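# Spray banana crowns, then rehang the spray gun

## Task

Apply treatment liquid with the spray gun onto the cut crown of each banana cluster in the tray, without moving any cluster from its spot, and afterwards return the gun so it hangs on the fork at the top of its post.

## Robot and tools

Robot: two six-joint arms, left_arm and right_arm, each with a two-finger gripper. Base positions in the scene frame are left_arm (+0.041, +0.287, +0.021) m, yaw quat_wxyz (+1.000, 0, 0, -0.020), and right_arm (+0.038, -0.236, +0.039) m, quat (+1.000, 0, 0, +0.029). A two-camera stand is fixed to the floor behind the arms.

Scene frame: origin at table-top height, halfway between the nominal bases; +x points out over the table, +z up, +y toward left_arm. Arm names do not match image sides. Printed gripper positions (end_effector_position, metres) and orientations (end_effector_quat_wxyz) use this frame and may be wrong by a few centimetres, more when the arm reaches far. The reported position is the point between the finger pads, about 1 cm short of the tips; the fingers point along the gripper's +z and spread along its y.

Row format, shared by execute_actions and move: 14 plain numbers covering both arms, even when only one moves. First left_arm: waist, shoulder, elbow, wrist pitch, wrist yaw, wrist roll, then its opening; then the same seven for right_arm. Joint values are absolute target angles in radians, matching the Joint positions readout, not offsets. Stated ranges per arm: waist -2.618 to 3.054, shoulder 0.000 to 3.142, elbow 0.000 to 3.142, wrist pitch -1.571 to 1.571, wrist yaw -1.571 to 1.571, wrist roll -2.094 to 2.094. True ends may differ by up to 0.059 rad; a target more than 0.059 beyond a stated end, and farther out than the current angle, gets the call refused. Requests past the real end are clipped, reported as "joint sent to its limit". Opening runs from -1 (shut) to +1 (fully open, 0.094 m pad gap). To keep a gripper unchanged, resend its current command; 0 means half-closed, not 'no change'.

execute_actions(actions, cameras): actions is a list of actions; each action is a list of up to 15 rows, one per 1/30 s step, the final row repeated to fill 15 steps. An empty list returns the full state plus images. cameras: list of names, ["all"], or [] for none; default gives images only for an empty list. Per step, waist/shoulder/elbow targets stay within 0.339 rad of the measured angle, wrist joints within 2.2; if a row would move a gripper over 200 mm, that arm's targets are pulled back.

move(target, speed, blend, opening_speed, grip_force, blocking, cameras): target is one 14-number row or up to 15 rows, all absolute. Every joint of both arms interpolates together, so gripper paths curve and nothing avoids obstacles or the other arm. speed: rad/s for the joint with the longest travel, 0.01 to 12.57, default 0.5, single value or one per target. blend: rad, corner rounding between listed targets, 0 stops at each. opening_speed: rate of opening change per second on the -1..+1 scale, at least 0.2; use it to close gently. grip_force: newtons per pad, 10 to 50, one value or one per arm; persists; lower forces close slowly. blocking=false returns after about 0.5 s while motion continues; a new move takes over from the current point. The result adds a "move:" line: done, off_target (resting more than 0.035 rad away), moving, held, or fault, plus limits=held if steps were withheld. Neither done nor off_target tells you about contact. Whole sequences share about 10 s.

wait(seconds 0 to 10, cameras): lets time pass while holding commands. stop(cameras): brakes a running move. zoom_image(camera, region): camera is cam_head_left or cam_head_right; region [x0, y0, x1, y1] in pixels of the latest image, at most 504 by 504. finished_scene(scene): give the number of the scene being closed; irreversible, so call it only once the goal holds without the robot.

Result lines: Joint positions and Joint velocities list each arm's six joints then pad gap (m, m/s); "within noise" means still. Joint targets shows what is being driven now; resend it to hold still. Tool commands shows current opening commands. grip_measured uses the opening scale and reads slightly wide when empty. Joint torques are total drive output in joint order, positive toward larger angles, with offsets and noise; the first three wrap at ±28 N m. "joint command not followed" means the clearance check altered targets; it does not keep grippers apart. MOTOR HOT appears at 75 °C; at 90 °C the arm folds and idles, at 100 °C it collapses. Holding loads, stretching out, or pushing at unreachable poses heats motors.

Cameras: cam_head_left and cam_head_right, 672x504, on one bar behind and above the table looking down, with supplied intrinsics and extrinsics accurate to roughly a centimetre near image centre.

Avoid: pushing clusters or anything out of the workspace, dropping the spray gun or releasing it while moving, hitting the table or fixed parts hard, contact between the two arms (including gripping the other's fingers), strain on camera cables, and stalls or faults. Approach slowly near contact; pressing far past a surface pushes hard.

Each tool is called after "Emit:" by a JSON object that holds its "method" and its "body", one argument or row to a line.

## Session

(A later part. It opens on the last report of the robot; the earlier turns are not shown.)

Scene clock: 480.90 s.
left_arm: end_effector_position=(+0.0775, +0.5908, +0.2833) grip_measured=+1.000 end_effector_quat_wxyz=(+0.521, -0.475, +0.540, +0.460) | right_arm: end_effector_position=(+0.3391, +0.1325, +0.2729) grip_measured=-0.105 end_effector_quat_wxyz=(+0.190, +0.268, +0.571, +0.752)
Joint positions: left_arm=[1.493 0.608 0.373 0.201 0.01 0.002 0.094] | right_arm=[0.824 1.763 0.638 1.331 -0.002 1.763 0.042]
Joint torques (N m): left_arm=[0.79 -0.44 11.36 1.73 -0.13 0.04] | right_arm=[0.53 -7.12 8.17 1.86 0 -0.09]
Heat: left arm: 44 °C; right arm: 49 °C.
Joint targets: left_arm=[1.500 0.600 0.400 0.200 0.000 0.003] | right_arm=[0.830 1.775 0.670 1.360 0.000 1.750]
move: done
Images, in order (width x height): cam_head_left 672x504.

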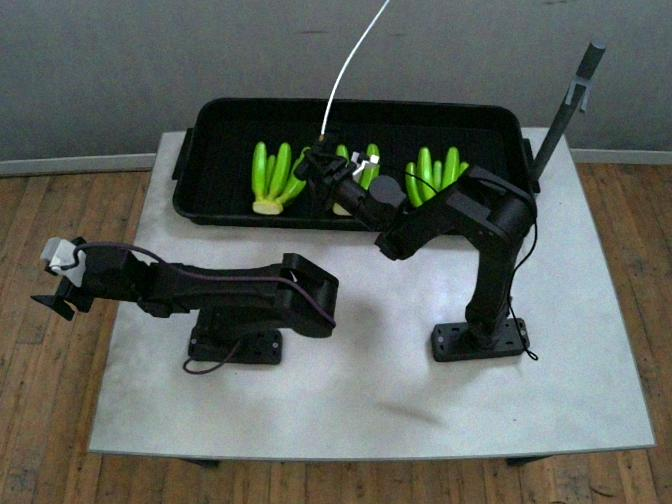

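Emit:
{"method": "move", "body": {
  "target": [
    [1.5,0.6,0.4,0.2,0,0.003,1,0.92,2.035,1.061,1.235,0,1.75,-1],
    [1.5,0.6,0.4,0.2,0,0.003,1,0.977,2.138,1.231,1.167,0,1.75,-1],
    [1.5,0.6,0.4,0.2,0,0.003,1,1.03,2.249,1.427,1.08,0,1.75,-1]
  ],
  "speed": [0.35,0.2,0.2],
  "blend": [0,0.03,0],
  "cameras": ["cam_head_left","cam_head_right"]
}}

Emit:
{"method": "zoom_image", "body": {
  "camera": "cam_head_left",
  "region": [240, 140, 500, 240]
}}

Emit:
{"method": "zoom_image", "body": {
  "camera": "cam_head_right",
  "region": [240, 140, 500, 240]
}}

Scene clock: 498.03 s.
left_arm: end_effector_position=(+0.0775, +0.5908, +0.2833) grip_measured=+1.000 end_effector_quat_wxyz=(+0.521, -0.475, +0.540, +0.460) | right_arm: end_effector_position=(+0.3348, +0.3255, +0.2781) grip_measured=-0.105 end_effector_quat_wxyz=(+0.115, +0.209, +0.592, +0.770)
Joint positions: left_arm=[1.493 0.608 0.373 0.201 0.01 0.002 0.094] | right_arm=[1.024 2.228 1.39 1.052 -0.002 1.763 0.042]
Joint torques (N m): left_arm=[0.69 -0.47 11.29 1.69 -0.12 0.05] | right_arm=[0.59 -11.74 9.89 1.81 0.01 -0.12]
Heat: left arm: 44 °C; right arm: 49 °C.
Joint targets: left_arm=[1.500 0.600 0.400 0.200 0.000 0.003] | right_arm=[1.030 2.249 1.427 1.080 0.000 1.750]
move: off_target (right_arm); right_arm: the elbow is farthest, 0.037 rad from its target

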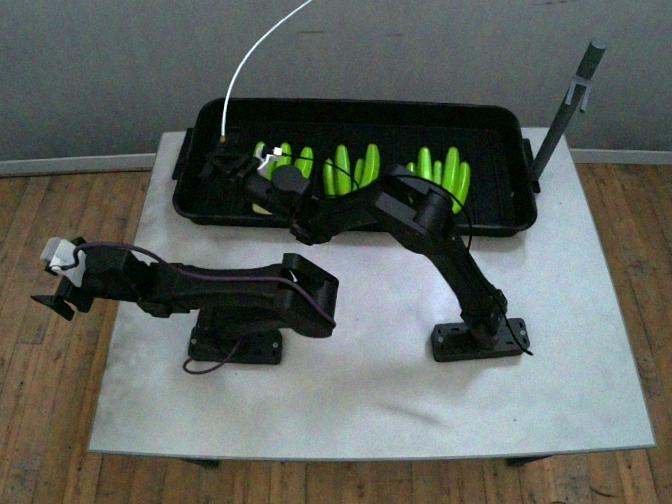

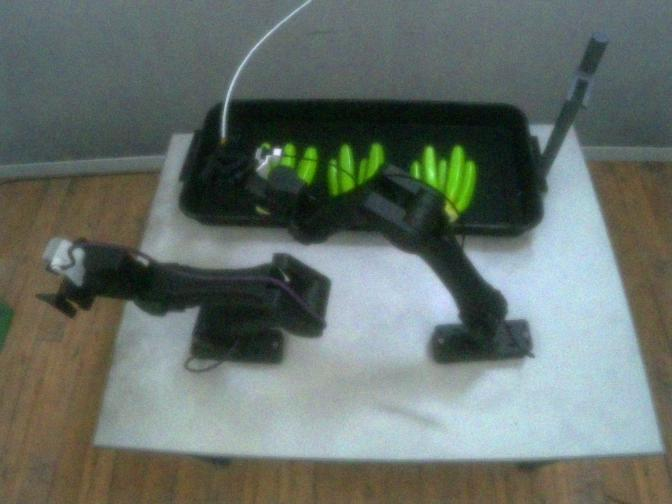

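Scaled by 1.938 from the camera's 672x504 image, which has a finer 960x720 frame.

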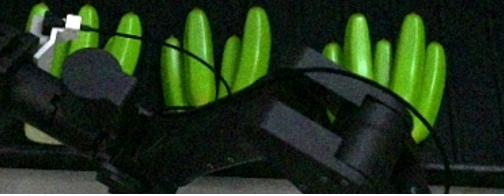

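Scaled by 1.938 from the camera's 672x504 image, which has a finer 960x720 frame.

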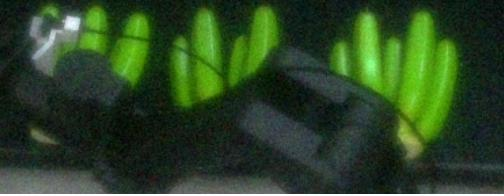

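Emit:
{"method": "move", "body": {
  "target": [1.5,0.6,0.4,0.2,0,0.003,1,0.5,0.78,0.22,0.9,0,1.75,-0.6],
  "speed": 1.0,
  "grip_force": 25,
  "opening_speed": 0.5,
  "cameras": ["cam_head_left"]
}}

Emit:
{"method": "zoom_image", "body": {
  "camera": "cam_head_left",
  "region": [240, 180, 460, 240]
}}

Scene clock: 506.20 s.
left_arm: end_effector_position=(+0.0775, +0.5908, +0.2833) grip_measured=+1.000 end_effector_quat_wxyz=(+0.521, -0.475, +0.540, +0.460) | right_arm: end_effector_position=(+0.3019, -0.0666, +0.3418) grip_measured=-0.091 end_effector_quat_wxyz=(+0.319, +0.333, +0.487, +0.742)
Joint positions: left_arm=[1.493 0.608 0.373 0.201 0.01 0.002 0.094] | right_arm=[0.508 0.798 0.23 0.877 0 1.764 0.043]
Joint torques (N m): left_arm=[0.69 -0.47 11.41 1.74 -0.11 0.05] | right_arm=[-0.54 -2.45 6.5 1.7 -0.03 -0.1]
Motor temperatures (°C): left_arm=[27 27 34 44 26 26 26] | right_arm=[27 31 48 50 29 24 31]
Heat: left arm: 44 °C; right arm: 50 °C.
Joint targets: left_arm=[1.500 0.600 0.400 0.200 0.000 0.003] | right_arm=[0.500 0.780 0.220 0.900 0.000 1.750]
grip_force (N): 25, 25
move: done
Images, in order (width x height): cam_head_left 672x504.

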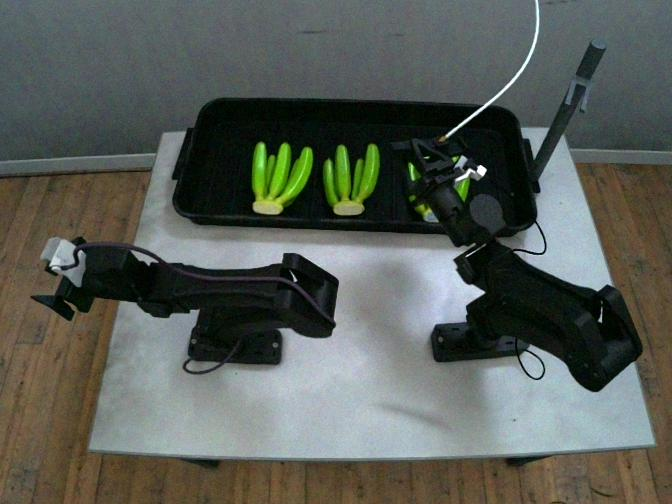

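Scaled by 2.291 from the camera's 672x504 image, which has a finer 960x720 frame.

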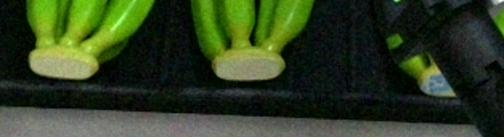

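Emit:
{"method": "zoom_image", "body": {
  "camera": "cam_head_left",
  "region": [310, 160, 390, 220]
}}

Emit:
{"method": "zoom_image", "body": {
  "camera": "cam_head_left",
  "region": [400, 160, 480, 220]
}}

Emit:
{"method": "zoom_image", "body": {
  "camera": "cam_head_left",
  "region": [230, 160, 310, 220]
}}

Scaled by 6.300 from the camera's 672x504 image, which has a finer 960x720 frame.

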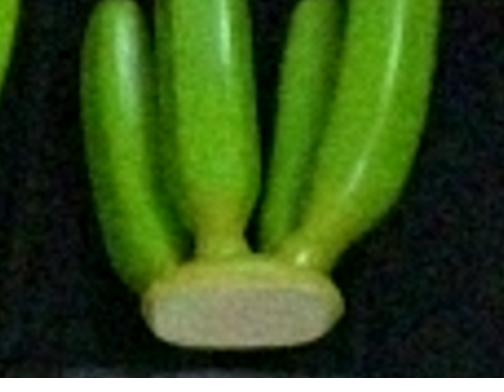

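Scaled by 6.300 from the camera's 672x504 image, which has a finer 960x720 frame.

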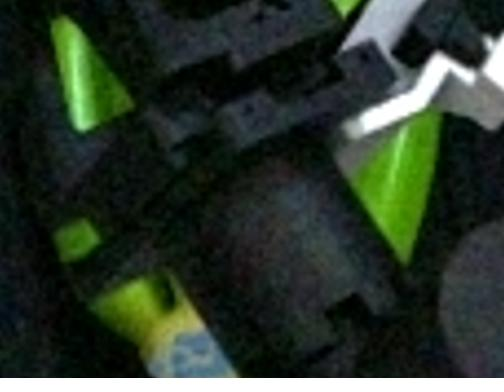

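Scaled by 6.300 from the camera's 672x504 image, which has a finer 960x720 frame.

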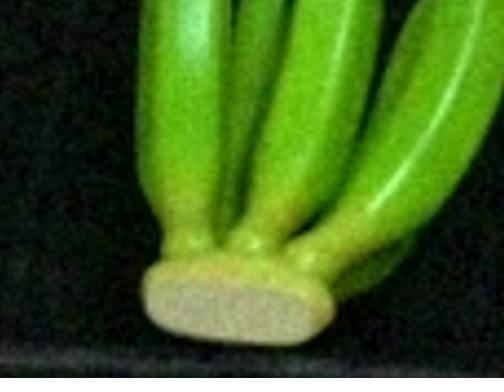

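Emit:
{"method": "move", "body": {
  "target": [1.5,0.6,0.4,0.2,0,0.003,1,0.85,0.78,0.22,0.9,0,1.75,-0.6],
  "speed": 0.8,
  "cameras": ["cam_head_left"]
}}

Emit:
{"method": "zoom_image", "body": {
  "camera": "cam_head_left",
  "region": [400, 170, 480, 230]
}}

Emit:
{"method": "zoom_image", "body": {
  "camera": "cam_head_left",
  "region": [320, 110, 520, 230]
}}

Scene clock: 524.53 s.
left_arm: end_effector_position=(+0.0775, +0.5908, +0.2833) grip_measured=+1.000 end_effector_quat_wxyz=(+0.521, -0.475, +0.540, +0.460) | right_arm: end_effector_position=(+0.2317, +0.0108, +0.3416) grip_measured=-0.091 end_effector_quat_wxyz=(+0.191, +0.247, +0.536, +0.784)
Joint positions: left_arm=[1.493 0.608 0.373 0.201 0.01 0.002 0.094] | right_arm=[0.843 0.798 0.23 0.876 0 1.764 0.043]
Joint torques (N m): left_arm=[0.69 -0.49 11.37 1.7 -0.1 0.02] | right_arm=[0.54 -2.66 6.46 1.69 -0.04 -0.14]
Heat: left arm: 44 °C; right arm: 50 °C.
Joint targets: left_arm=[1.500 0.600 0.400 0.200 0.000 0.003] | right_arm=[0.850 0.780 0.220 0.900 0.000 1.750]
grip_force (N): 25, 25
move: done
Images, in order (width x height): cam_head_left 672x504.

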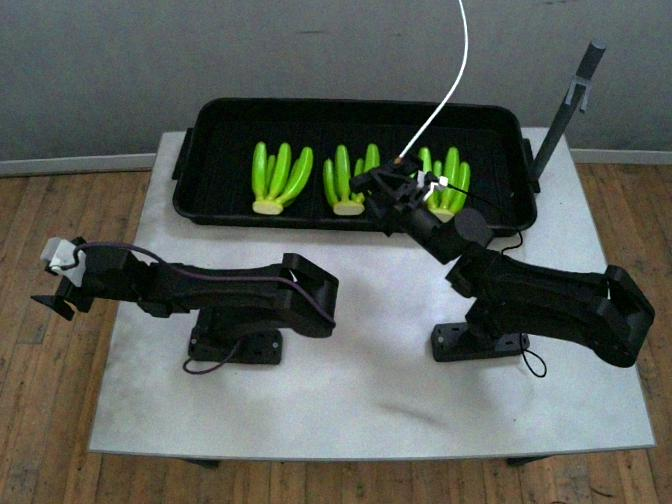

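Scaled by 6.300 from the camera's 672x504 image, which has a finer 960x720 frame.

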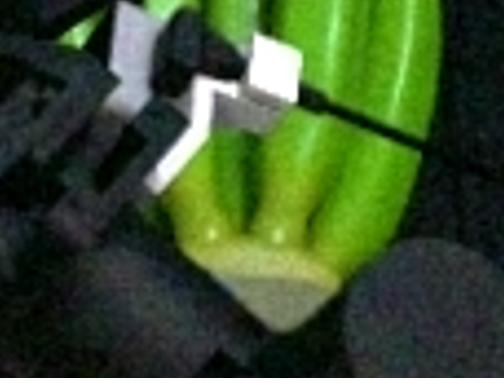

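Scaled by 2.520 from the camera's 672x504 image, which has a finer 960x720 frame.

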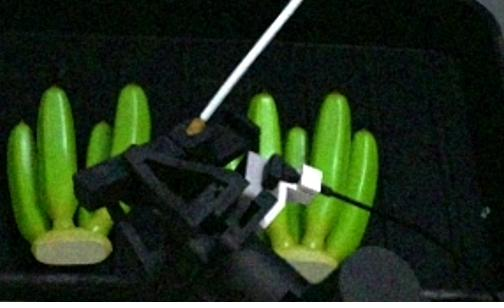

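Emit:
{"method": "move", "body": {
  "target": [1.5,0.6,0.4,0.2,0,0.003,1,1.15,0.78,0.22,0.9,0,1.75,-0.6],
  "speed": 0.8,
  "cameras": ["cam_head_left"]
}}

Emit:
{"method": "zoom_image", "body": {
  "camera": "cam_head_left",
  "region": [400, 170, 480, 230]
}}

Emit:
{"method": "zoom_image", "body": {
  "camera": "cam_head_left",
  "region": [300, 120, 480, 255]
}}

Scene clock: 539.67 s.
left_arm: end_effector_position=(+0.0775, +0.5908, +0.2833) grip_measured=+1.000 end_effector_quat_wxyz=(+0.521, -0.475, +0.540, +0.460) | right_arm: end_effector_position=(+0.1504, +0.0571, +0.3415) grip_measured=-0.091 end_effector_quat_wxyz=(+0.071, +0.165, +0.567, +0.804)
Joint positions: left_arm=[1.493 0.608 0.373 0.201 0.01 0.002 0.094] | right_arm=[1.143 0.798 0.23 0.875 0.001 1.764 0.043]
Joint torques (N m): left_arm=[0.72 -0.47 11.38 1.68 -0.13 0.04] | right_arm=[0.75 -2.81 6.68 1.74 -0.05 -0.12]
Heat: left arm: 44 °C; right arm: 51 °C.
Joint targets: left_arm=[1.500 0.600 0.400 0.200 0.000 0.003] | right_arm=[1.150 0.780 0.220 0.900 0.000 1.750]
grip_force (N): 25, 25
move: done
Images, in order (width x height): cam_head_left 672x504.

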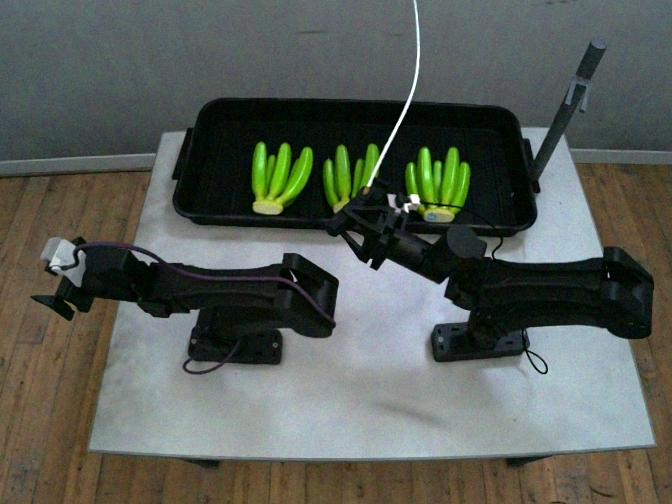

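Scaled by 6.300 from the camera's 672x504 image, which has a finer 960x720 frame.

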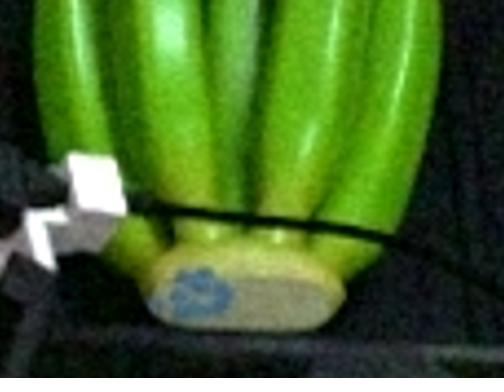

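Scaled by 2.800 from the camera's 672x504 image, which has a finer 960x720 frame.

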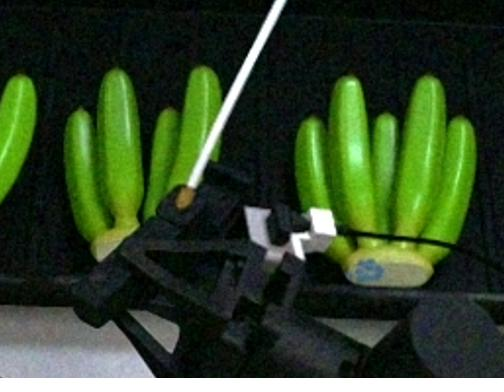

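Emit:
{"method": "move", "body": {
  "target": [
    [1.5,0.6,0.4,0.2,0,0.003,1,0.5,0.9,0.17,1.05,0,1.75,-1],
    [1.5,0.6,0.4,0.2,0,0.003,1,0.295,1.129,0.128,1.22,0,1.75,-1],
    [1.5,0.6,0.4,0.2,0,0.003,1,0.13,1.129,0.128,1.22,0,1.75,-1]
  ],
  "speed": [0.7,0.4,0.04],
  "blend": [0.2,0,0],
  "grip_force": 50,
  "cameras": []
}}

Emit:
{"method": "move", "body": {
  "target": [1.5,0.6,0.4,0.2,0,0.003,1,0.85,0.78,0.22,0.9,0,1.75,-0.6],
  "speed": 0.8,
  "grip_force": 25,
  "cameras": ["cam_head_left"]
}}

Emit:
{"method": "zoom_image", "body": {
  "camera": "cam_head_left",
  "region": [300, 120, 480, 255]
}}

Emit:
{"method": "zoom_image", "body": {
  "camera": "cam_head_left",
  "region": [400, 170, 480, 230]
}}

Scene clock: 567.37 s.
left_arm: end_effector_position=(+0.0775, +0.5908, +0.2833) grip_measured=+1.000 end_effector_quat_wxyz=(+0.521, -0.475, +0.540, +0.460) | right_arm: end_effector_position=(+0.3689, -0.1686, +0.2705) grip_measured=-0.108 end_effector_quat_wxyz=(+0.428, +0.451, +0.452, +0.639)
Joint positions: left_arm=[1.493 0.608 0.373 0.201 0.01 0.002 0.094] | right_arm=[0.139 1.13 0.136 1.179 0 1.764 0.042]
Joint torques (N m): left_arm=[0.72 -0.47 11.36 1.72 -0.12 0.04] | right_arm=[-0.76 -2.33 5.57 1.98 -0.04 -0.17]
Heat: left arm: 44 °C; right arm: 51 °C.
Joint targets: left_arm=[1.500 0.600 0.400 0.200 0.000 0.003] | right_arm=[0.130 1.129 0.128 1.220 0.000 1.750]
move: off_target (right_arm); blend cut to 0.1145 rad at target 1; right_arm: the wrist pitch is farthest, 0.041 rad from its target
No camera images: "cameras" was empty.

Scene clock: 569.03 s.
left_arm: end_effector_position=(+0.0775, +0.5908, +0.2833) grip_measured=+1.000 end_effector_quat_wxyz=(+0.521, -0.475, +0.540, +0.460) | right_arm: end_effector_position=(+0.2310, +0.0101, +0.3205) grip_measured=-0.095 end_effector_quat_wxyz=(+0.187, +0.254, +0.552, +0.772)
Joint positions: left_arm=[1.493 0.608 0.373 0.201 0.01 0.002 0.094] | right_arm=[0.843 0.797 0.184 0.877 0 1.764 0.043]
Joint torques (N m): left_arm=[0.69 -0.46 11.38 1.7 -0.12 0.04] | right_arm=[0.75 -2.22 10.36 1.76 -0.03 -0.13]
Heat: left arm: 44 °C; right arm: 51 °C.
Joint targets: left_arm=[1.500 0.600 0.400 0.200 0.000 0.003] | right_arm=[0.850 0.780 0.220 0.900 0.000 1.750]
grip_force (N): 25, 25
move: off_target (right_arm); right_arm: the elbow is farthest, 0.036 rad from its target
Images, in order (width x height): cam_head_left 672x504.

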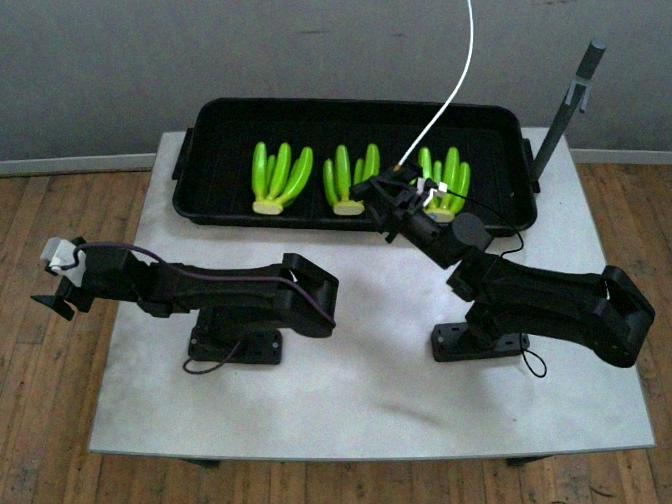

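Scaled by 2.800 from the camera's 672x504 image, which has a finer 960x720 frame.

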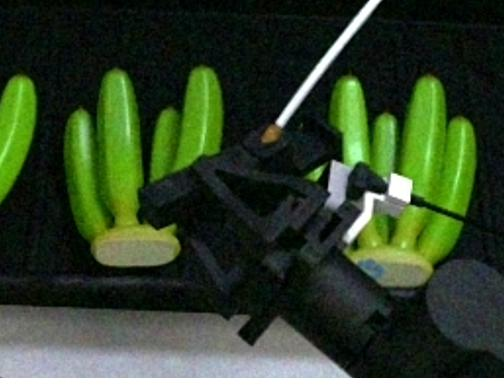

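Scaled by 6.300 from the camera's 672x504 image, which has a finer 960x720 frame.

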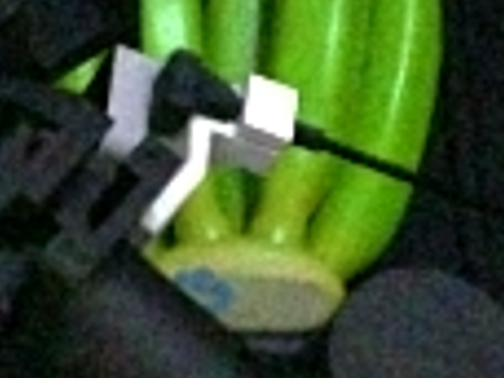

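Emit:
{"method": "move", "body": {
  "target": [
    [1.5,0.6,0.4,0.2,0,0.003,1,0.6,0.9,0.17,1.05,0,1.75,-1],
    [1.5,0.6,0.4,0.2,0,0.003,1,0.47,1.129,0.128,1.22,0,1.75,-1],
    [1.5,0.6,0.4,0.2,0,0.003,1,0.3,1.129,0.128,1.22,0,1.75,-1]
  ],
  "speed": [0.7,0.4,0.035],
  "blend": [0.1,0,0],
  "grip_force": 50,
  "cameras": ["cam_head_left"]
}}

Emit:
{"method": "zoom_image", "body": {
  "camera": "cam_head_left",
  "region": [400, 170, 480, 230]
}}

Emit:
{"method": "move", "body": {
  "target": [1.5,0.6,0.4,0.2,0,0.003,1,1.15,0.78,0.22,0.9,0,1.75,-0.6],
  "speed": 0.8,
  "grip_force": 25,
  "cameras": ["cam_head_left"]
}}

Emit:
{"method": "zoom_image", "body": {
  "camera": "cam_head_left",
  "region": [400, 170, 480, 230]
}}

Scene clock: 602.53 s.
left_arm: end_effector_position=(+0.0775, +0.5908, +0.2833) grip_measured=+1.000 end_effector_quat_wxyz=(+0.521, -0.475, +0.540, +0.460) | right_arm: end_effector_position=(+0.3527, -0.1135, +0.2705) grip_measured=-0.108 end_effector_quat_wxyz=(+0.372, +0.411, +0.489, +0.673)
Joint positions: left_arm=[1.493 0.608 0.373 0.201 0.01 0.002 0.094] | right_arm=[0.309 1.13 0.136 1.179 -0.001 1.764 0.042]
Joint torques (N m): left_arm=[0.75 -0.34 11.45 1.71 -0.13 0.05] | right_arm=[-0.76 -2.5 5.52 1.92 -0.04 -0.12]
Heat: left arm: 44 °C; right arm: 51 °C.
Joint targets: left_arm=[1.500 0.600 0.400 0.200 0.000 0.003] | right_arm=[0.300 1.129 0.128 1.220 0.000 1.750]
move: off_target (right_arm); right_arm: the wrist pitch is farthest, 0.041 rad from its target
Images, in order (width x height): cam_head_left 672x504.

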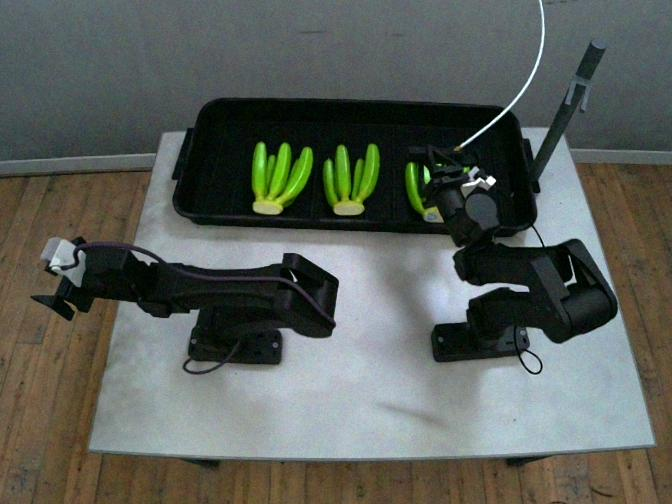

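Scaled by 6.300 from the camera's 672x504 image, which has a finer 960x720 frame.

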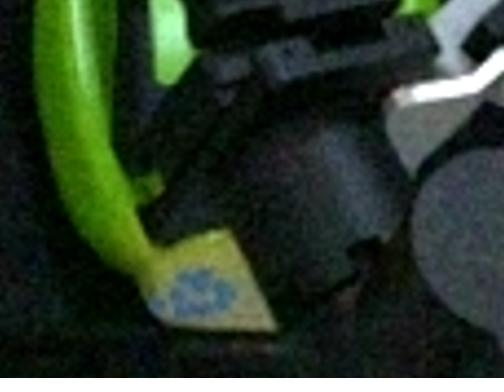

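Scene clock: 604.37 s.
left_arm: end_effector_position=(+0.0775, +0.5908, +0.2833) grip_measured=+1.000 end_effector_quat_wxyz=(+0.521, -0.475, +0.540, +0.460) | right_arm: end_effector_position=(+0.1499, +0.0562, +0.3197) grip_measured=-0.095 end_effector_quat_wxyz=(+0.070, +0.169, +0.585, +0.790)
Joint positions: left_arm=[1.493 0.608 0.373 0.201 0.01 0.002 0.094] | right_arm=[1.143 0.798 0.183 0.877 0 1.764 0.043]
Joint torques (N m): left_arm=[0.75 -0.43 11.37 1.71 -0.11 0.03] | right_arm=[0.55 -2.45 10.48 1.8 0 -0.13]
Heat: left arm: 44 °C; right arm: 51 °C.
Joint targets: left_arm=[1.500 0.600 0.400 0.200 0.000 0.003] | right_arm=[1.150 0.780 0.220 0.900 0.000 1.750]
grip_force (N): 25, 25
move: off_target (right_arm); right_arm: the elbow is farthest, 0.037 rad from its target
Images, in order (width x height): cam_head_left 672x504.

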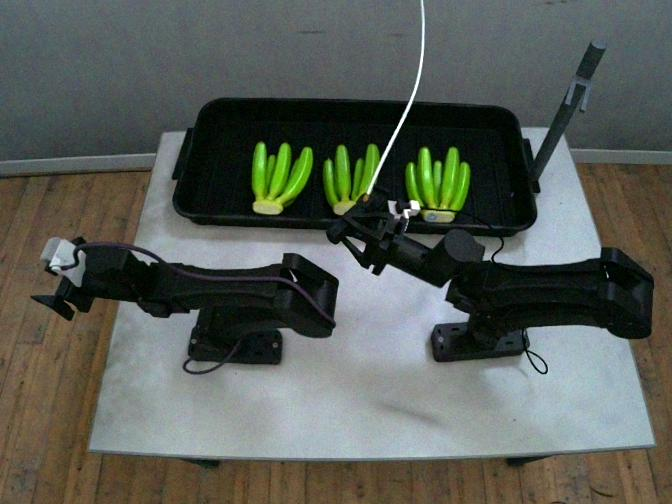

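Scaled by 6.300 from the camera's 672x504 image, which has a finer 960x720 frame.

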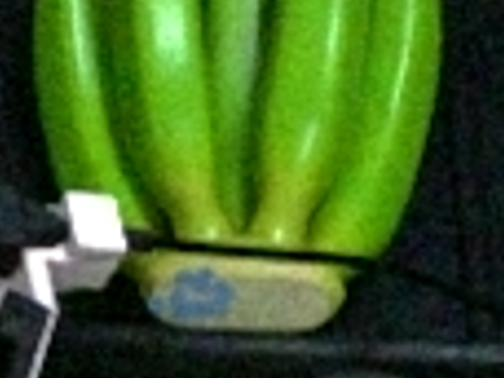

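Emit:
{"method": "move", "body": {
  "target": [
    [1.5,0.6,0.4,0.2,0,0.003,1,0.6,0.9,0.17,1.05,0,1.75,-1],
    [1.5,0.6,0.4,0.2,0,0.003,1,0.44,1.115,0.125,1.22,0,1.75,-1],
    [1.5,0.6,0.4,0.2,0,0.003,1,0.36,1.092,0.11,1.206,0,1.75,-1],
    [1.5,0.6,0.4,0.2,0,0.003,1,0.28,1.08,0.102,1.2,0,1.75,-1]
  ],
  "speed": [0.7,0.4,0.035,0.035],
  "blend": [0.1,0,0.02,0],
  "grip_force": 50,
  "cameras": ["cam_head_left"]
}}

Emit:
{"method": "move", "body": {
  "target": [1.5,0.6,0.4,0.2,0,0.003,1,1.15,0.78,0.22,0.9,0,1.75,-0.6],
  "speed": 0.8,
  "grip_force": 25,
  "cameras": ["cam_head_left"]
}}

Emit:
{"method": "zoom_image", "body": {
  "camera": "cam_head_left",
  "region": [400, 170, 480, 230]
}}

Scene clock: 627.50 s.
left_arm: end_effector_position=(+0.0775, +0.5908, +0.2833) grip_measured=+1.000 end_effector_quat_wxyz=(+0.521, -0.475, +0.540, +0.460) | right_arm: end_effector_position=(+0.3496, -0.1218, +0.2684) grip_measured=-0.108 end_effector_quat_wxyz=(+0.379, +0.415, +0.484, +0.670)
Joint positions: left_arm=[1.493 0.608 0.373 0.201 0.01 0.002 0.094] | right_arm=[0.289 1.102 0.113 1.176 0 1.764 0.042]
Joint torques (N m): left_arm=[0.66 -0.4 11.37 1.72 -0.13 0.06] | right_arm=[-0.8 -4.26 5.31 1.82 -0.02 -0.14]
Heat: left arm: 44 °C; right arm: 51 °C.
Joint targets: left_arm=[1.500 0.600 0.400 0.200 0.000 0.003] | right_arm=[0.280 1.080 0.102 1.200 0.000 1.750]
move: done
Images, in order (width x height): cam_head_left 672x504.

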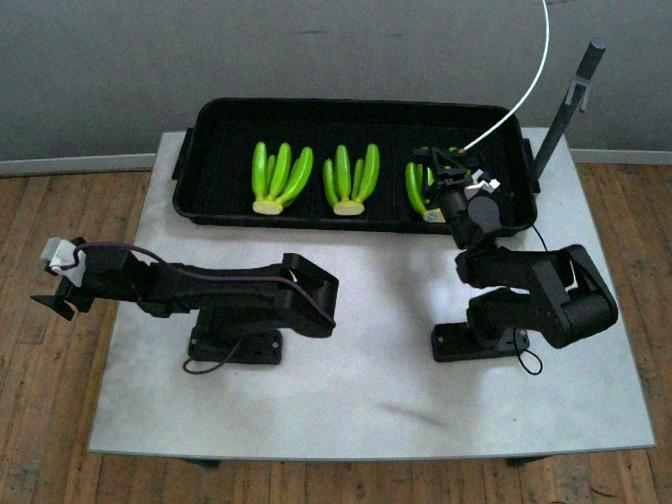

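Scene clock: 629.33 s.
left_arm: end_effector_position=(+0.0775, +0.5908, +0.2833) grip_measured=+1.000 end_effector_quat_wxyz=(+0.521, -0.475, +0.540, +0.460) | right_arm: end_effector_position=(+0.1497, +0.0563, +0.3199) grip_measured=-0.095 end_effector_quat_wxyz=(+0.070, +0.169, +0.585, +0.791)
Joint positions: left_arm=[1.493 0.608 0.373 0.201 0.01 0.002 0.094] | right_arm=[1.143 0.798 0.183 0.877 0 1.764 0.043]
Joint torques (N m): left_arm=[0.72 -0.39 11.41 1.7 -0.13 0.02] | right_arm=[0.5 -2.55 10.29 1.79 -0.06 -0.14]
Heat: left arm: 44 °C; right arm: 51 °C.
Joint targets: left_arm=[1.500 0.600 0.400 0.200 0.000 0.003] | right_arm=[1.150 0.780 0.220 0.900 0.000 1.750]
grip_force (N): 25, 25
move: off_target (right_arm); right_arm: the elbow is farthest, 0.037 rad from its target
Images, in order (width x height): cam_head_left 672x504.

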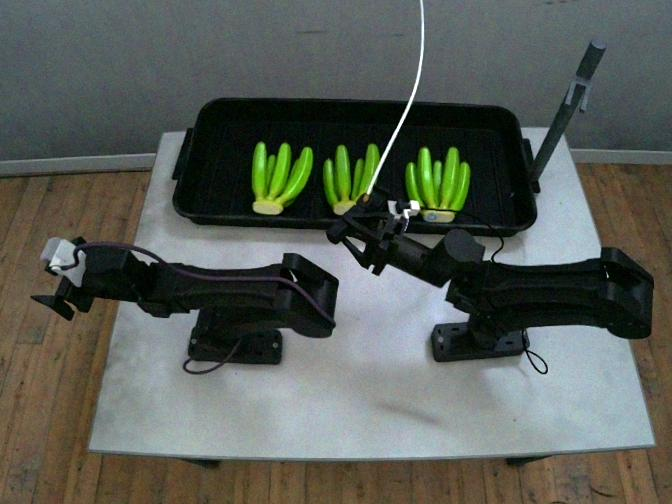

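Scaled by 6.300 from the camera's 672x504 image, which has a finer 960x720 frame.

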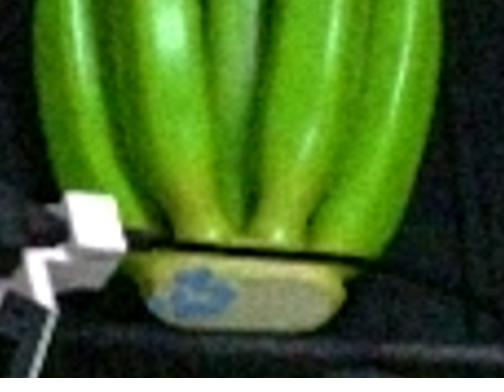

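Emit:
{"method": "move", "body": {
  "target": [
    [1.5,0.6,0.4,0.2,0,0.003,1,0.6,0.9,0.17,1.05,0,1.75,-1],
    [1.5,0.6,0.4,0.2,0,0.003,1,0.37,1.03,0.085,1.19,0,1.75,-1],
    [1.5,0.6,0.4,0.2,0,0.003,1,0.37,1.2,0.165,1.25,0,1.75,-1]
  ],
  "speed": [0.7,0.4,0.04],
  "blend": [0.1,0,0],
  "grip_force": 50,
  "cameras": []
}}

Emit:
{"method": "move", "body": {
  "target": [1.5,0.6,0.4,0.2,0,0.003,1,1.15,0.78,0.22,0.9,0,1.75,-0.6],
  "speed": 0.8,
  "grip_force": 25,
  "cameras": ["cam_head_left"]
}}

Emit:
{"method": "zoom_image", "body": {
  "camera": "cam_head_left",
  "region": [400, 170, 480, 230]
}}

Scene clock: 648.07 s.
left_arm: end_effector_position=(+0.0775, +0.5908, +0.2833) grip_measured=+1.000 end_effector_quat_wxyz=(+0.521, -0.475, +0.540, +0.460) | right_arm: end_effector_position=(+0.3484, -0.0900, +0.2539) grip_measured=-0.108 end_effector_quat_wxyz=(+0.343, +0.404, +0.516, +0.673)
Joint positions: left_arm=[1.493 0.608 0.373 0.201 0.01 0.002 0.094] | right_arm=[0.377 1.198 0.131 1.209 0 1.764 0.042]
Joint torques (N m): left_arm=[0.77 -0.49 11.33 1.7 -0.12 0.04] | right_arm=[-0.65 -2.58 8.8 2 -0.03 -0.15]
Motor temperatures (°C): left_arm=[27 27 35 44 26 26 26] | right_arm=[27 26 50 52 29 24 31]
Heat: left arm: 44 °C; right arm: 52 °C.
Joint targets: left_arm=[1.500 0.600 0.400 0.200 0.000 0.003] | right_arm=[0.370 1.200 0.165 1.250 0.000 1.750]
move: off_target (right_arm); right_arm: the wrist pitch is farthest, 0.041 rad from its target
No camera images: "cameras" was empty.

Scene clock: 649.83 s.
left_arm: end_effector_position=(+0.0775, +0.5908, +0.2833) grip_measured=+1.000 end_effector_quat_wxyz=(+0.521, -0.475, +0.540, +0.460) | right_arm: end_effector_position=(+0.1497, +0.0562, +0.3201) grip_measured=-0.095 end_effector_quat_wxyz=(+0.070, +0.169, +0.584, +0.791)
Joint positions: left_arm=[1.493 0.608 0.373 0.201 0.01 0.002 0.094] | right_arm=[1.143 0.797 0.183 0.877 -0.001 1.764 0.043]
Joint torques (N m): left_arm=[0.72 -0.29 11.37 1.7 -0.13 0.03] | right_arm=[0.59 -2.13 10.29 1.8 -0.03 -0.14]
Heat: left arm: 44 °C; right arm: 52 °C.
Joint targets: left_arm=[1.500 0.600 0.400 0.200 0.000 0.003] | right_arm=[1.150 0.780 0.220 0.900 0.000 1.750]
grip_force (N): 25, 25
move: off_target (right_arm); right_arm: the elbow is farthest, 0.037 rad from its target
Images, in order (width x height): cam_head_left 672x504.

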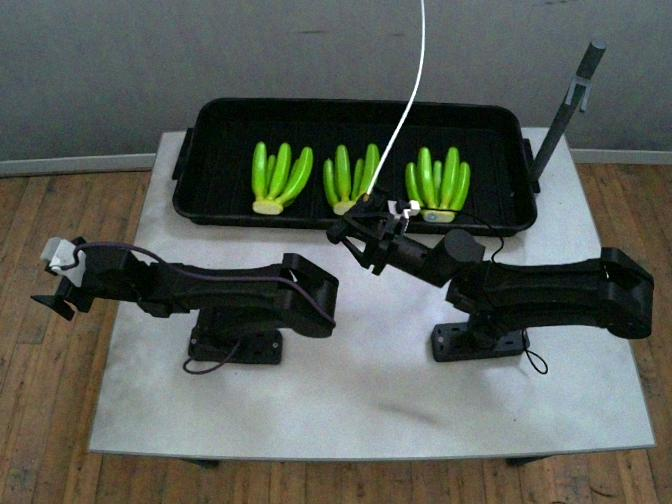

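Scaled by 6.300 from the camera's 672x504 image, which has a finer 960x720 frame.

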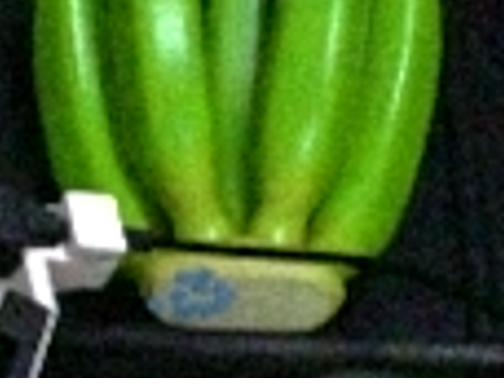

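Emit:
{"method": "move", "body": {
  "target": [
    [1.5,0.6,0.4,0.2,0,0.003,1,0.5,0.9,0.17,1.05,0,1.75,-1],
    [1.5,0.6,0.4,0.2,0,0.003,1,0.22,1.1,0.112,1.21,0,1.75,-1]
  ],
  "speed": [0.7,0.4],
  "blend": [0.1,0],
  "grip_force": 50,
  "cameras": []
}}

Emit:
{"method": "wait", "body": {
  "seconds": 5,
  "cameras": ["cam_head_left","cam_head_right"]
}}

Emit:
{"method": "zoom_image", "body": {
  "camera": "cam_head_left",
  "region": [400, 170, 480, 230]
}}

Emit:
{"method": "zoom_image", "body": {
  "camera": "cam_head_right",
  "region": [400, 170, 480, 230]
}}

Scene clock: 669.10 s.
left_arm: end_effector_position=(+0.0775, +0.5908, +0.2833) grip_measured=+1.000 end_effector_quat_wxyz=(+0.521, -0.475, +0.540, +0.460) | right_arm: end_effector_position=(+0.3572, -0.1409, +0.2705) grip_measured=-0.108 end_effector_quat_wxyz=(+0.400, +0.429, +0.471, +0.659)
Joint positions: left_arm=[1.493 0.608 0.373 0.201 0.01 0.002 0.094] | right_arm=[0.227 1.101 0.121 1.169 0 1.764 0.042]
Joint torques (N m): left_arm=[0.8 -0.47 11.37 1.7 -0.11 0.04] | right_arm=[-0.77 -2.13 5.37 1.98 -0.01 -0.15]
Heat: left arm: 44 °C; right arm: 52 °C.
Joint targets: left_arm=[1.500 0.600 0.400 0.200 0.000 0.003] | right_arm=[0.220 1.100 0.112 1.210 0.000 1.750]
move: off_target (right_arm); right_arm: the wrist pitch is farthest, 0.041 rad from its target
No camera images: "cameras" was empty.

Scene clock: 674.10 s.
left_arm: end_effector_position=(+0.0775, +0.5908, +0.2833) grip_measured=+1.000 end_effector_quat_wxyz=(+0.521, -0.475, +0.540, +0.460) | right_arm: end_effector_position=(+0.3571, -0.1409, +0.2706) grip_measured=-0.108 end_effector_quat_wxyz=(+0.400, +0.429, +0.471, +0.659)
Joint positions: left_arm=[1.493 0.608 0.373 0.201 0.01 0.002 0.094] | right_arm=[0.227 1.101 0.121 1.169 0 1.764 0.042]
Joint torques (N m): left_arm=[0.76 -0.32 11.38 1.72 -0.11 0.05] | right_arm=[-0.66 -2.25 5.48 1.94 0 -0.1]
Heat: left arm: 44 °C; right arm: 52 °C.
Joint targets: left_arm=[1.500 0.600 0.400 0.200 0.000 0.003] | right_arm=[0.220 1.100 0.112 1.210 0.000 1.750]
Tool commands: left_gripper/opening=+1.0 right_gripper/opening=-1.0
wait: 5.00 s; at rest by 0.17 s

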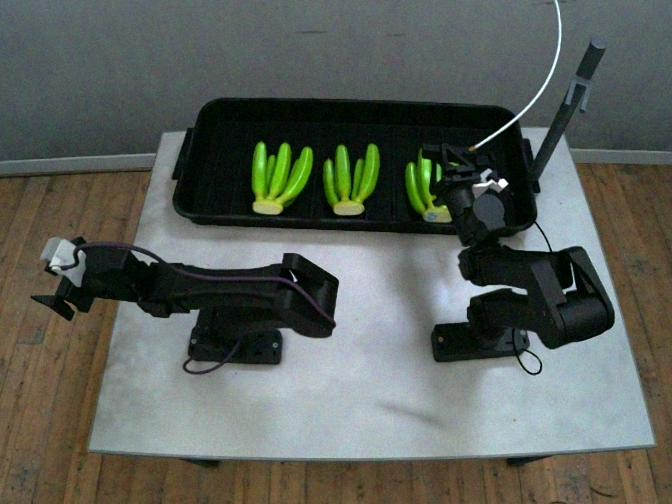

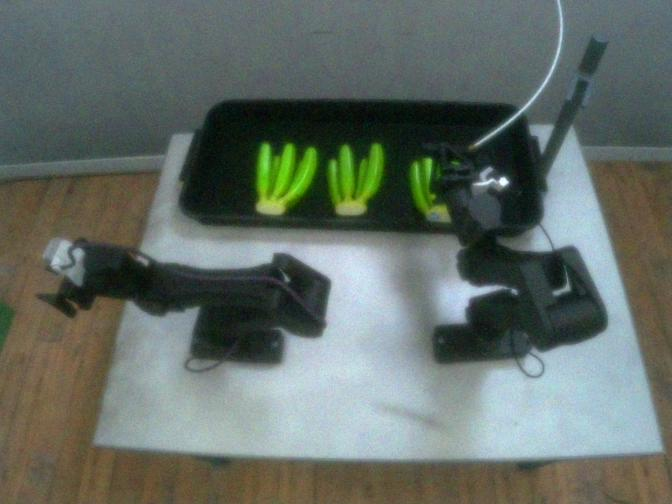

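Scaled by 6.300 from the camera's 672x504 image, which has a finer 960x720 frame.

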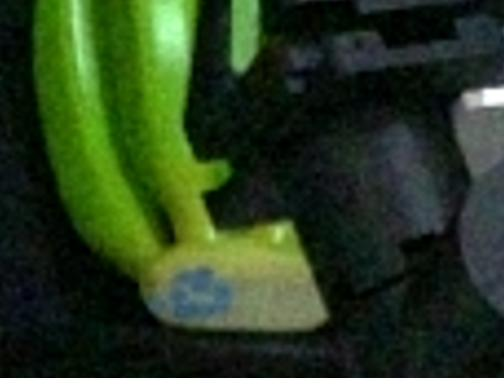

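Scaled by 6.300 from the camera's 672x504 image, which has a finer 960x720 frame.

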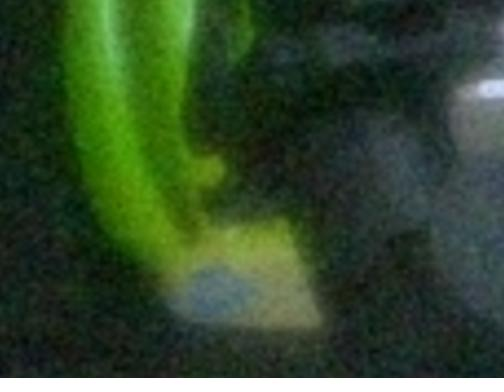

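Emit:
{"method": "move", "body": {
  "target": [
    [1.5,0.6,0.4,0.2,0,0.003,1,0.57,0.815,0.23,0.925,0,1.75,-1],
    [1.5,0.6,0.4,0.2,0,0.003,1,0.508,0.785,0.22,0.9,0,1.75,-1],
    [1.5,0.6,0.4,0.2,0,0.003,1,0.32,0.735,0.205,0.86,0,1.75,-1]
  ],
  "speed": [0.5,0.05,0.05],
  "blend": [0,0.02,0],
  "cameras": ["cam_head_left"]
}}

Emit:
{"method": "zoom_image", "body": {
  "camera": "cam_head_left",
  "region": [400, 170, 480, 230]
}}

Scene clock: 716.60 s.
left_arm: end_effector_position=(+0.0775, +0.5908, +0.2833) grip_measured=+1.000 end_effector_quat_wxyz=(+0.521, -0.475, +0.540, +0.460) | right_arm: end_effector_position=(+0.3229, -0.1182, +0.3290) grip_measured=-0.108 end_effector_quat_wxyz=(+0.379, +0.382, +0.465, +0.703)
Joint positions: left_arm=[1.493 0.608 0.373 0.201 0.01 0.002 0.094] | right_arm=[0.329 0.754 0.196 0.837 -0.001 1.764 0.042]
Joint torques (N m): left_arm=[0.68 -0.39 11.37 1.72 -0.11 0.03] | right_arm=[-0.53 -2.22 7.94 1.73 0 -0.14]
Heat: left arm: 44 °C; right arm: 53 °C.
Joint targets: left_arm=[1.500 0.600 0.400 0.200 0.000 0.003] | right_arm=[0.320 0.735 0.205 0.860 0.000 1.750]
move: done
Images, in order (width x height): cam_head_left 672x504.

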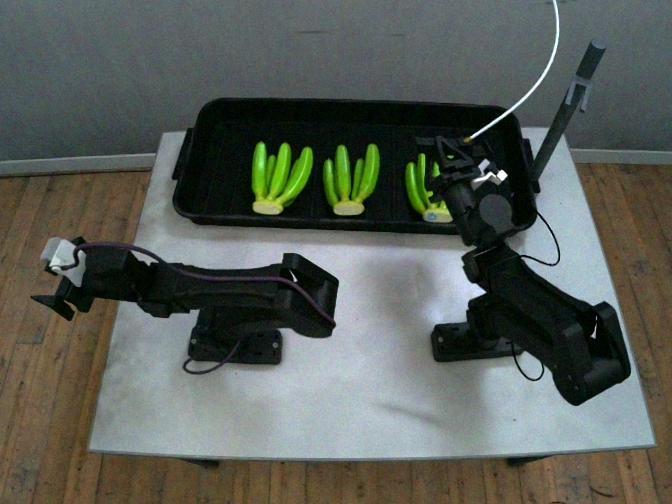

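Scaled by 6.300 from the camera's 672x504 image, which has a finer 960x720 frame.

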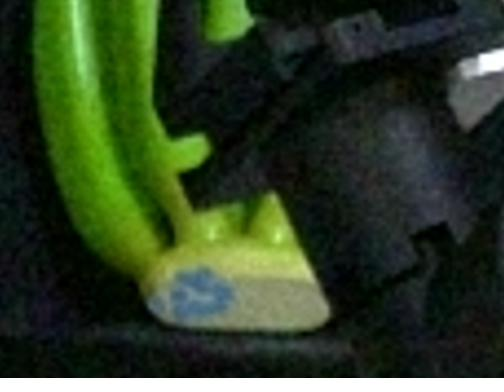

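Emit:
{"method": "zoom_image", "body": {
  "camera": "cam_head_left",
  "region": [400, 100, 560, 250]
}}

Emit:
{"method": "wait", "body": {
  "seconds": 0,
  "cameras": ["cam_head_left","cam_head_right"]
}}

Emit:
{"method": "zoom_image", "body": {
  "camera": "cam_head_right",
  "region": [390, 100, 550, 250]
}}

Scaled by 3.150 from the camera's 672x504 image, which has a finer 960x720 frame.

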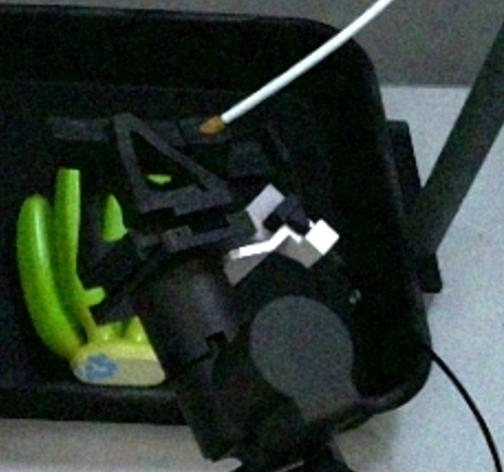

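Scene clock: 725.47 s.
left_arm: end_effector_position=(+0.0775, +0.5908, +0.2833) grip_measured=+1.000 end_effector_quat_wxyz=(+0.521, -0.475, +0.540, +0.460) | right_arm: end_effector_position=(+0.3229, -0.1182, +0.3289) grip_measured=-0.108 end_effector_quat_wxyz=(+0.379, +0.382, +0.465, +0.702)
Joint positions: left_arm=[1.493 0.608 0.373 0.201 0.01 0.002 0.094] | right_arm=[0.329 0.754 0.196 0.836 -0.001 1.764 0.042]
Joint torques (N m): left_arm=[0.75 -0.43 11.41 1.7 -0.14 0.03] | right_arm=[-0.64 -2.25 8.13 1.76 -0.03 -0.15]
Heat: left arm: 44 °C; right arm: 52 °C.
Joint targets: left_arm=[1.500 0.600 0.400 0.200 0.000 0.003] | right_arm=[0.320 0.735 0.205 0.860 0.000 1.750]
Tool commands: left_gripper/opening=+1.0 right_gripper/opening=-1.0

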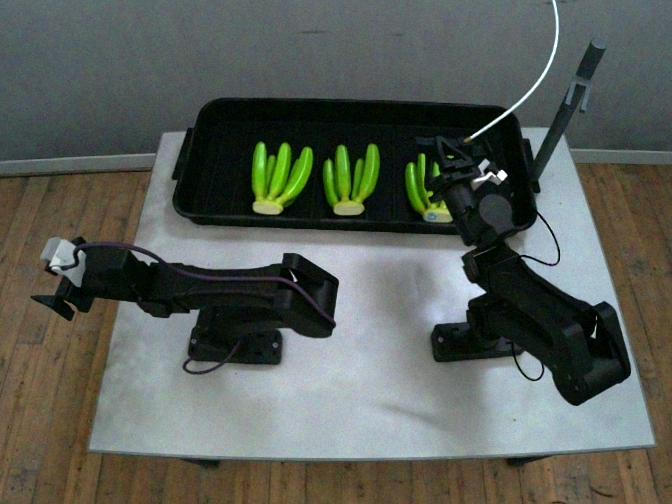

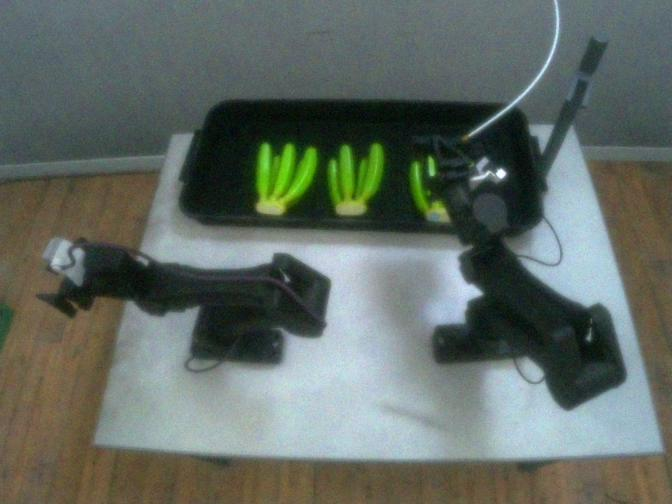

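Scaled by 3.150 from the camera's 672x504 image, which has a finer 960x720 frame.

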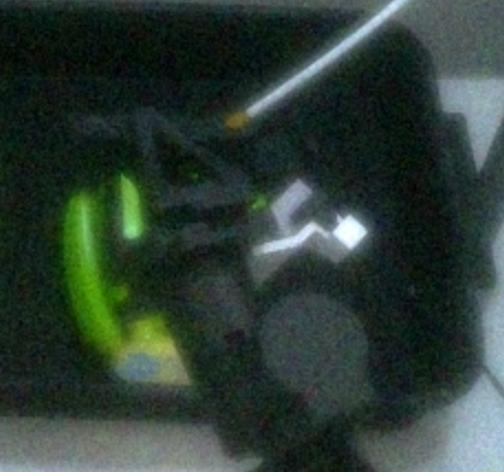

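Emit:
{"method": "move", "body": {
  "target": [1.5,0.6,0.4,0.2,0,0.003,1,0.44,0.78,0.22,0.9,0,1.75,-1],
  "speed": 0.2,
  "cameras": []
}}

Emit:
{"method": "wait", "body": {
  "seconds": 4,
  "cameras": ["cam_head_left"]
}}

Emit:
{"method": "zoom_image", "body": {
  "camera": "cam_head_left",
  "region": [400, 170, 480, 230]
}}

Scene clock: 748.60 s.
left_arm: end_effector_position=(+0.0775, +0.5908, +0.2833) grip_measured=+1.000 end_effector_quat_wxyz=(+0.521, -0.475, +0.540, +0.460) | right_arm: end_effector_position=(+0.3123, -0.0876, +0.3257) grip_measured=-0.108 end_effector_quat_wxyz=(+0.341, +0.360, +0.487, +0.719)
Joint positions: left_arm=[1.493 0.608 0.373 0.201 0.01 0.002 0.094] | right_arm=[0.433 0.784 0.196 0.859 0 1.764 0.042]
Joint torques (N m): left_arm=[0.72 -0.44 11.33 1.69 -0.11 0.02] | right_arm=[0.65 -1.06 9.22 1.86 -0.07 -0.09]
Heat: left arm: 44 °C; right arm: 50 °C.
Joint targets: left_arm=[1.500 0.600 0.400 0.200 0.000 0.003] | right_arm=[0.440 0.780 0.220 0.900 0.000 1.750]
move: off_target (right_arm); right_arm: the wrist pitch is farthest, 0.041 rad from its target
No camera images: "cameras" was empty.

Scene clock: 752.60 s.
left_arm: end_effector_position=(+0.0775, +0.5908, +0.2833) grip_measured=+1.000 end_effector_quat_wxyz=(+0.521, -0.475, +0.540, +0.460) | right_arm: end_effector_position=(+0.3123, -0.0876, +0.3258) grip_measured=-0.108 end_effector_quat_wxyz=(+0.341, +0.360, +0.487, +0.719)
Joint positions: left_arm=[1.493 0.608 0.373 0.201 0.01 0.002 0.094] | right_arm=[0.433 0.784 0.196 0.859 0 1.764 0.042]
Joint torques (N m): left_arm=[0.72 -0.44 11.38 1.7 -0.12 0.03] | right_arm=[0.76 -1.06 9.39 1.93 -0.05 -0.14]
Heat: left arm: 44 °C; right arm: 50 °C.
Joint targets: left_arm=[1.500 0.600 0.400 0.200 0.000 0.003] | right_arm=[0.440 0.780 0.220 0.900 0.000 1.750]
Tool commands: left_gripper/opening=+1.0 right_gripper/opening=-1.0
wait: 4.00 s; at rest by 0.17 s
Images, in order (width x height): cam_head_left 672x504.

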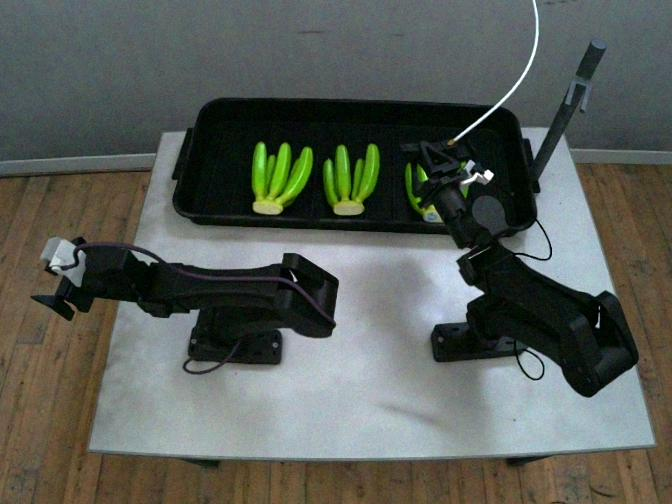

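Scaled by 6.300 from the camera's 672x504 image, which has a finer 960x720 frame.

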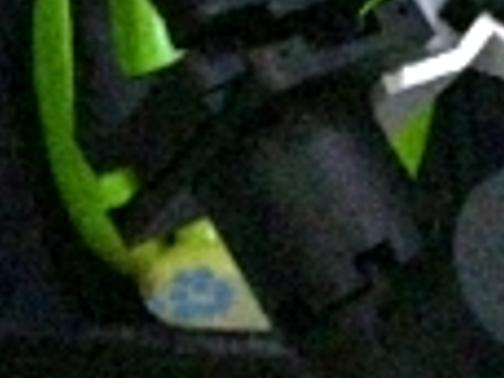

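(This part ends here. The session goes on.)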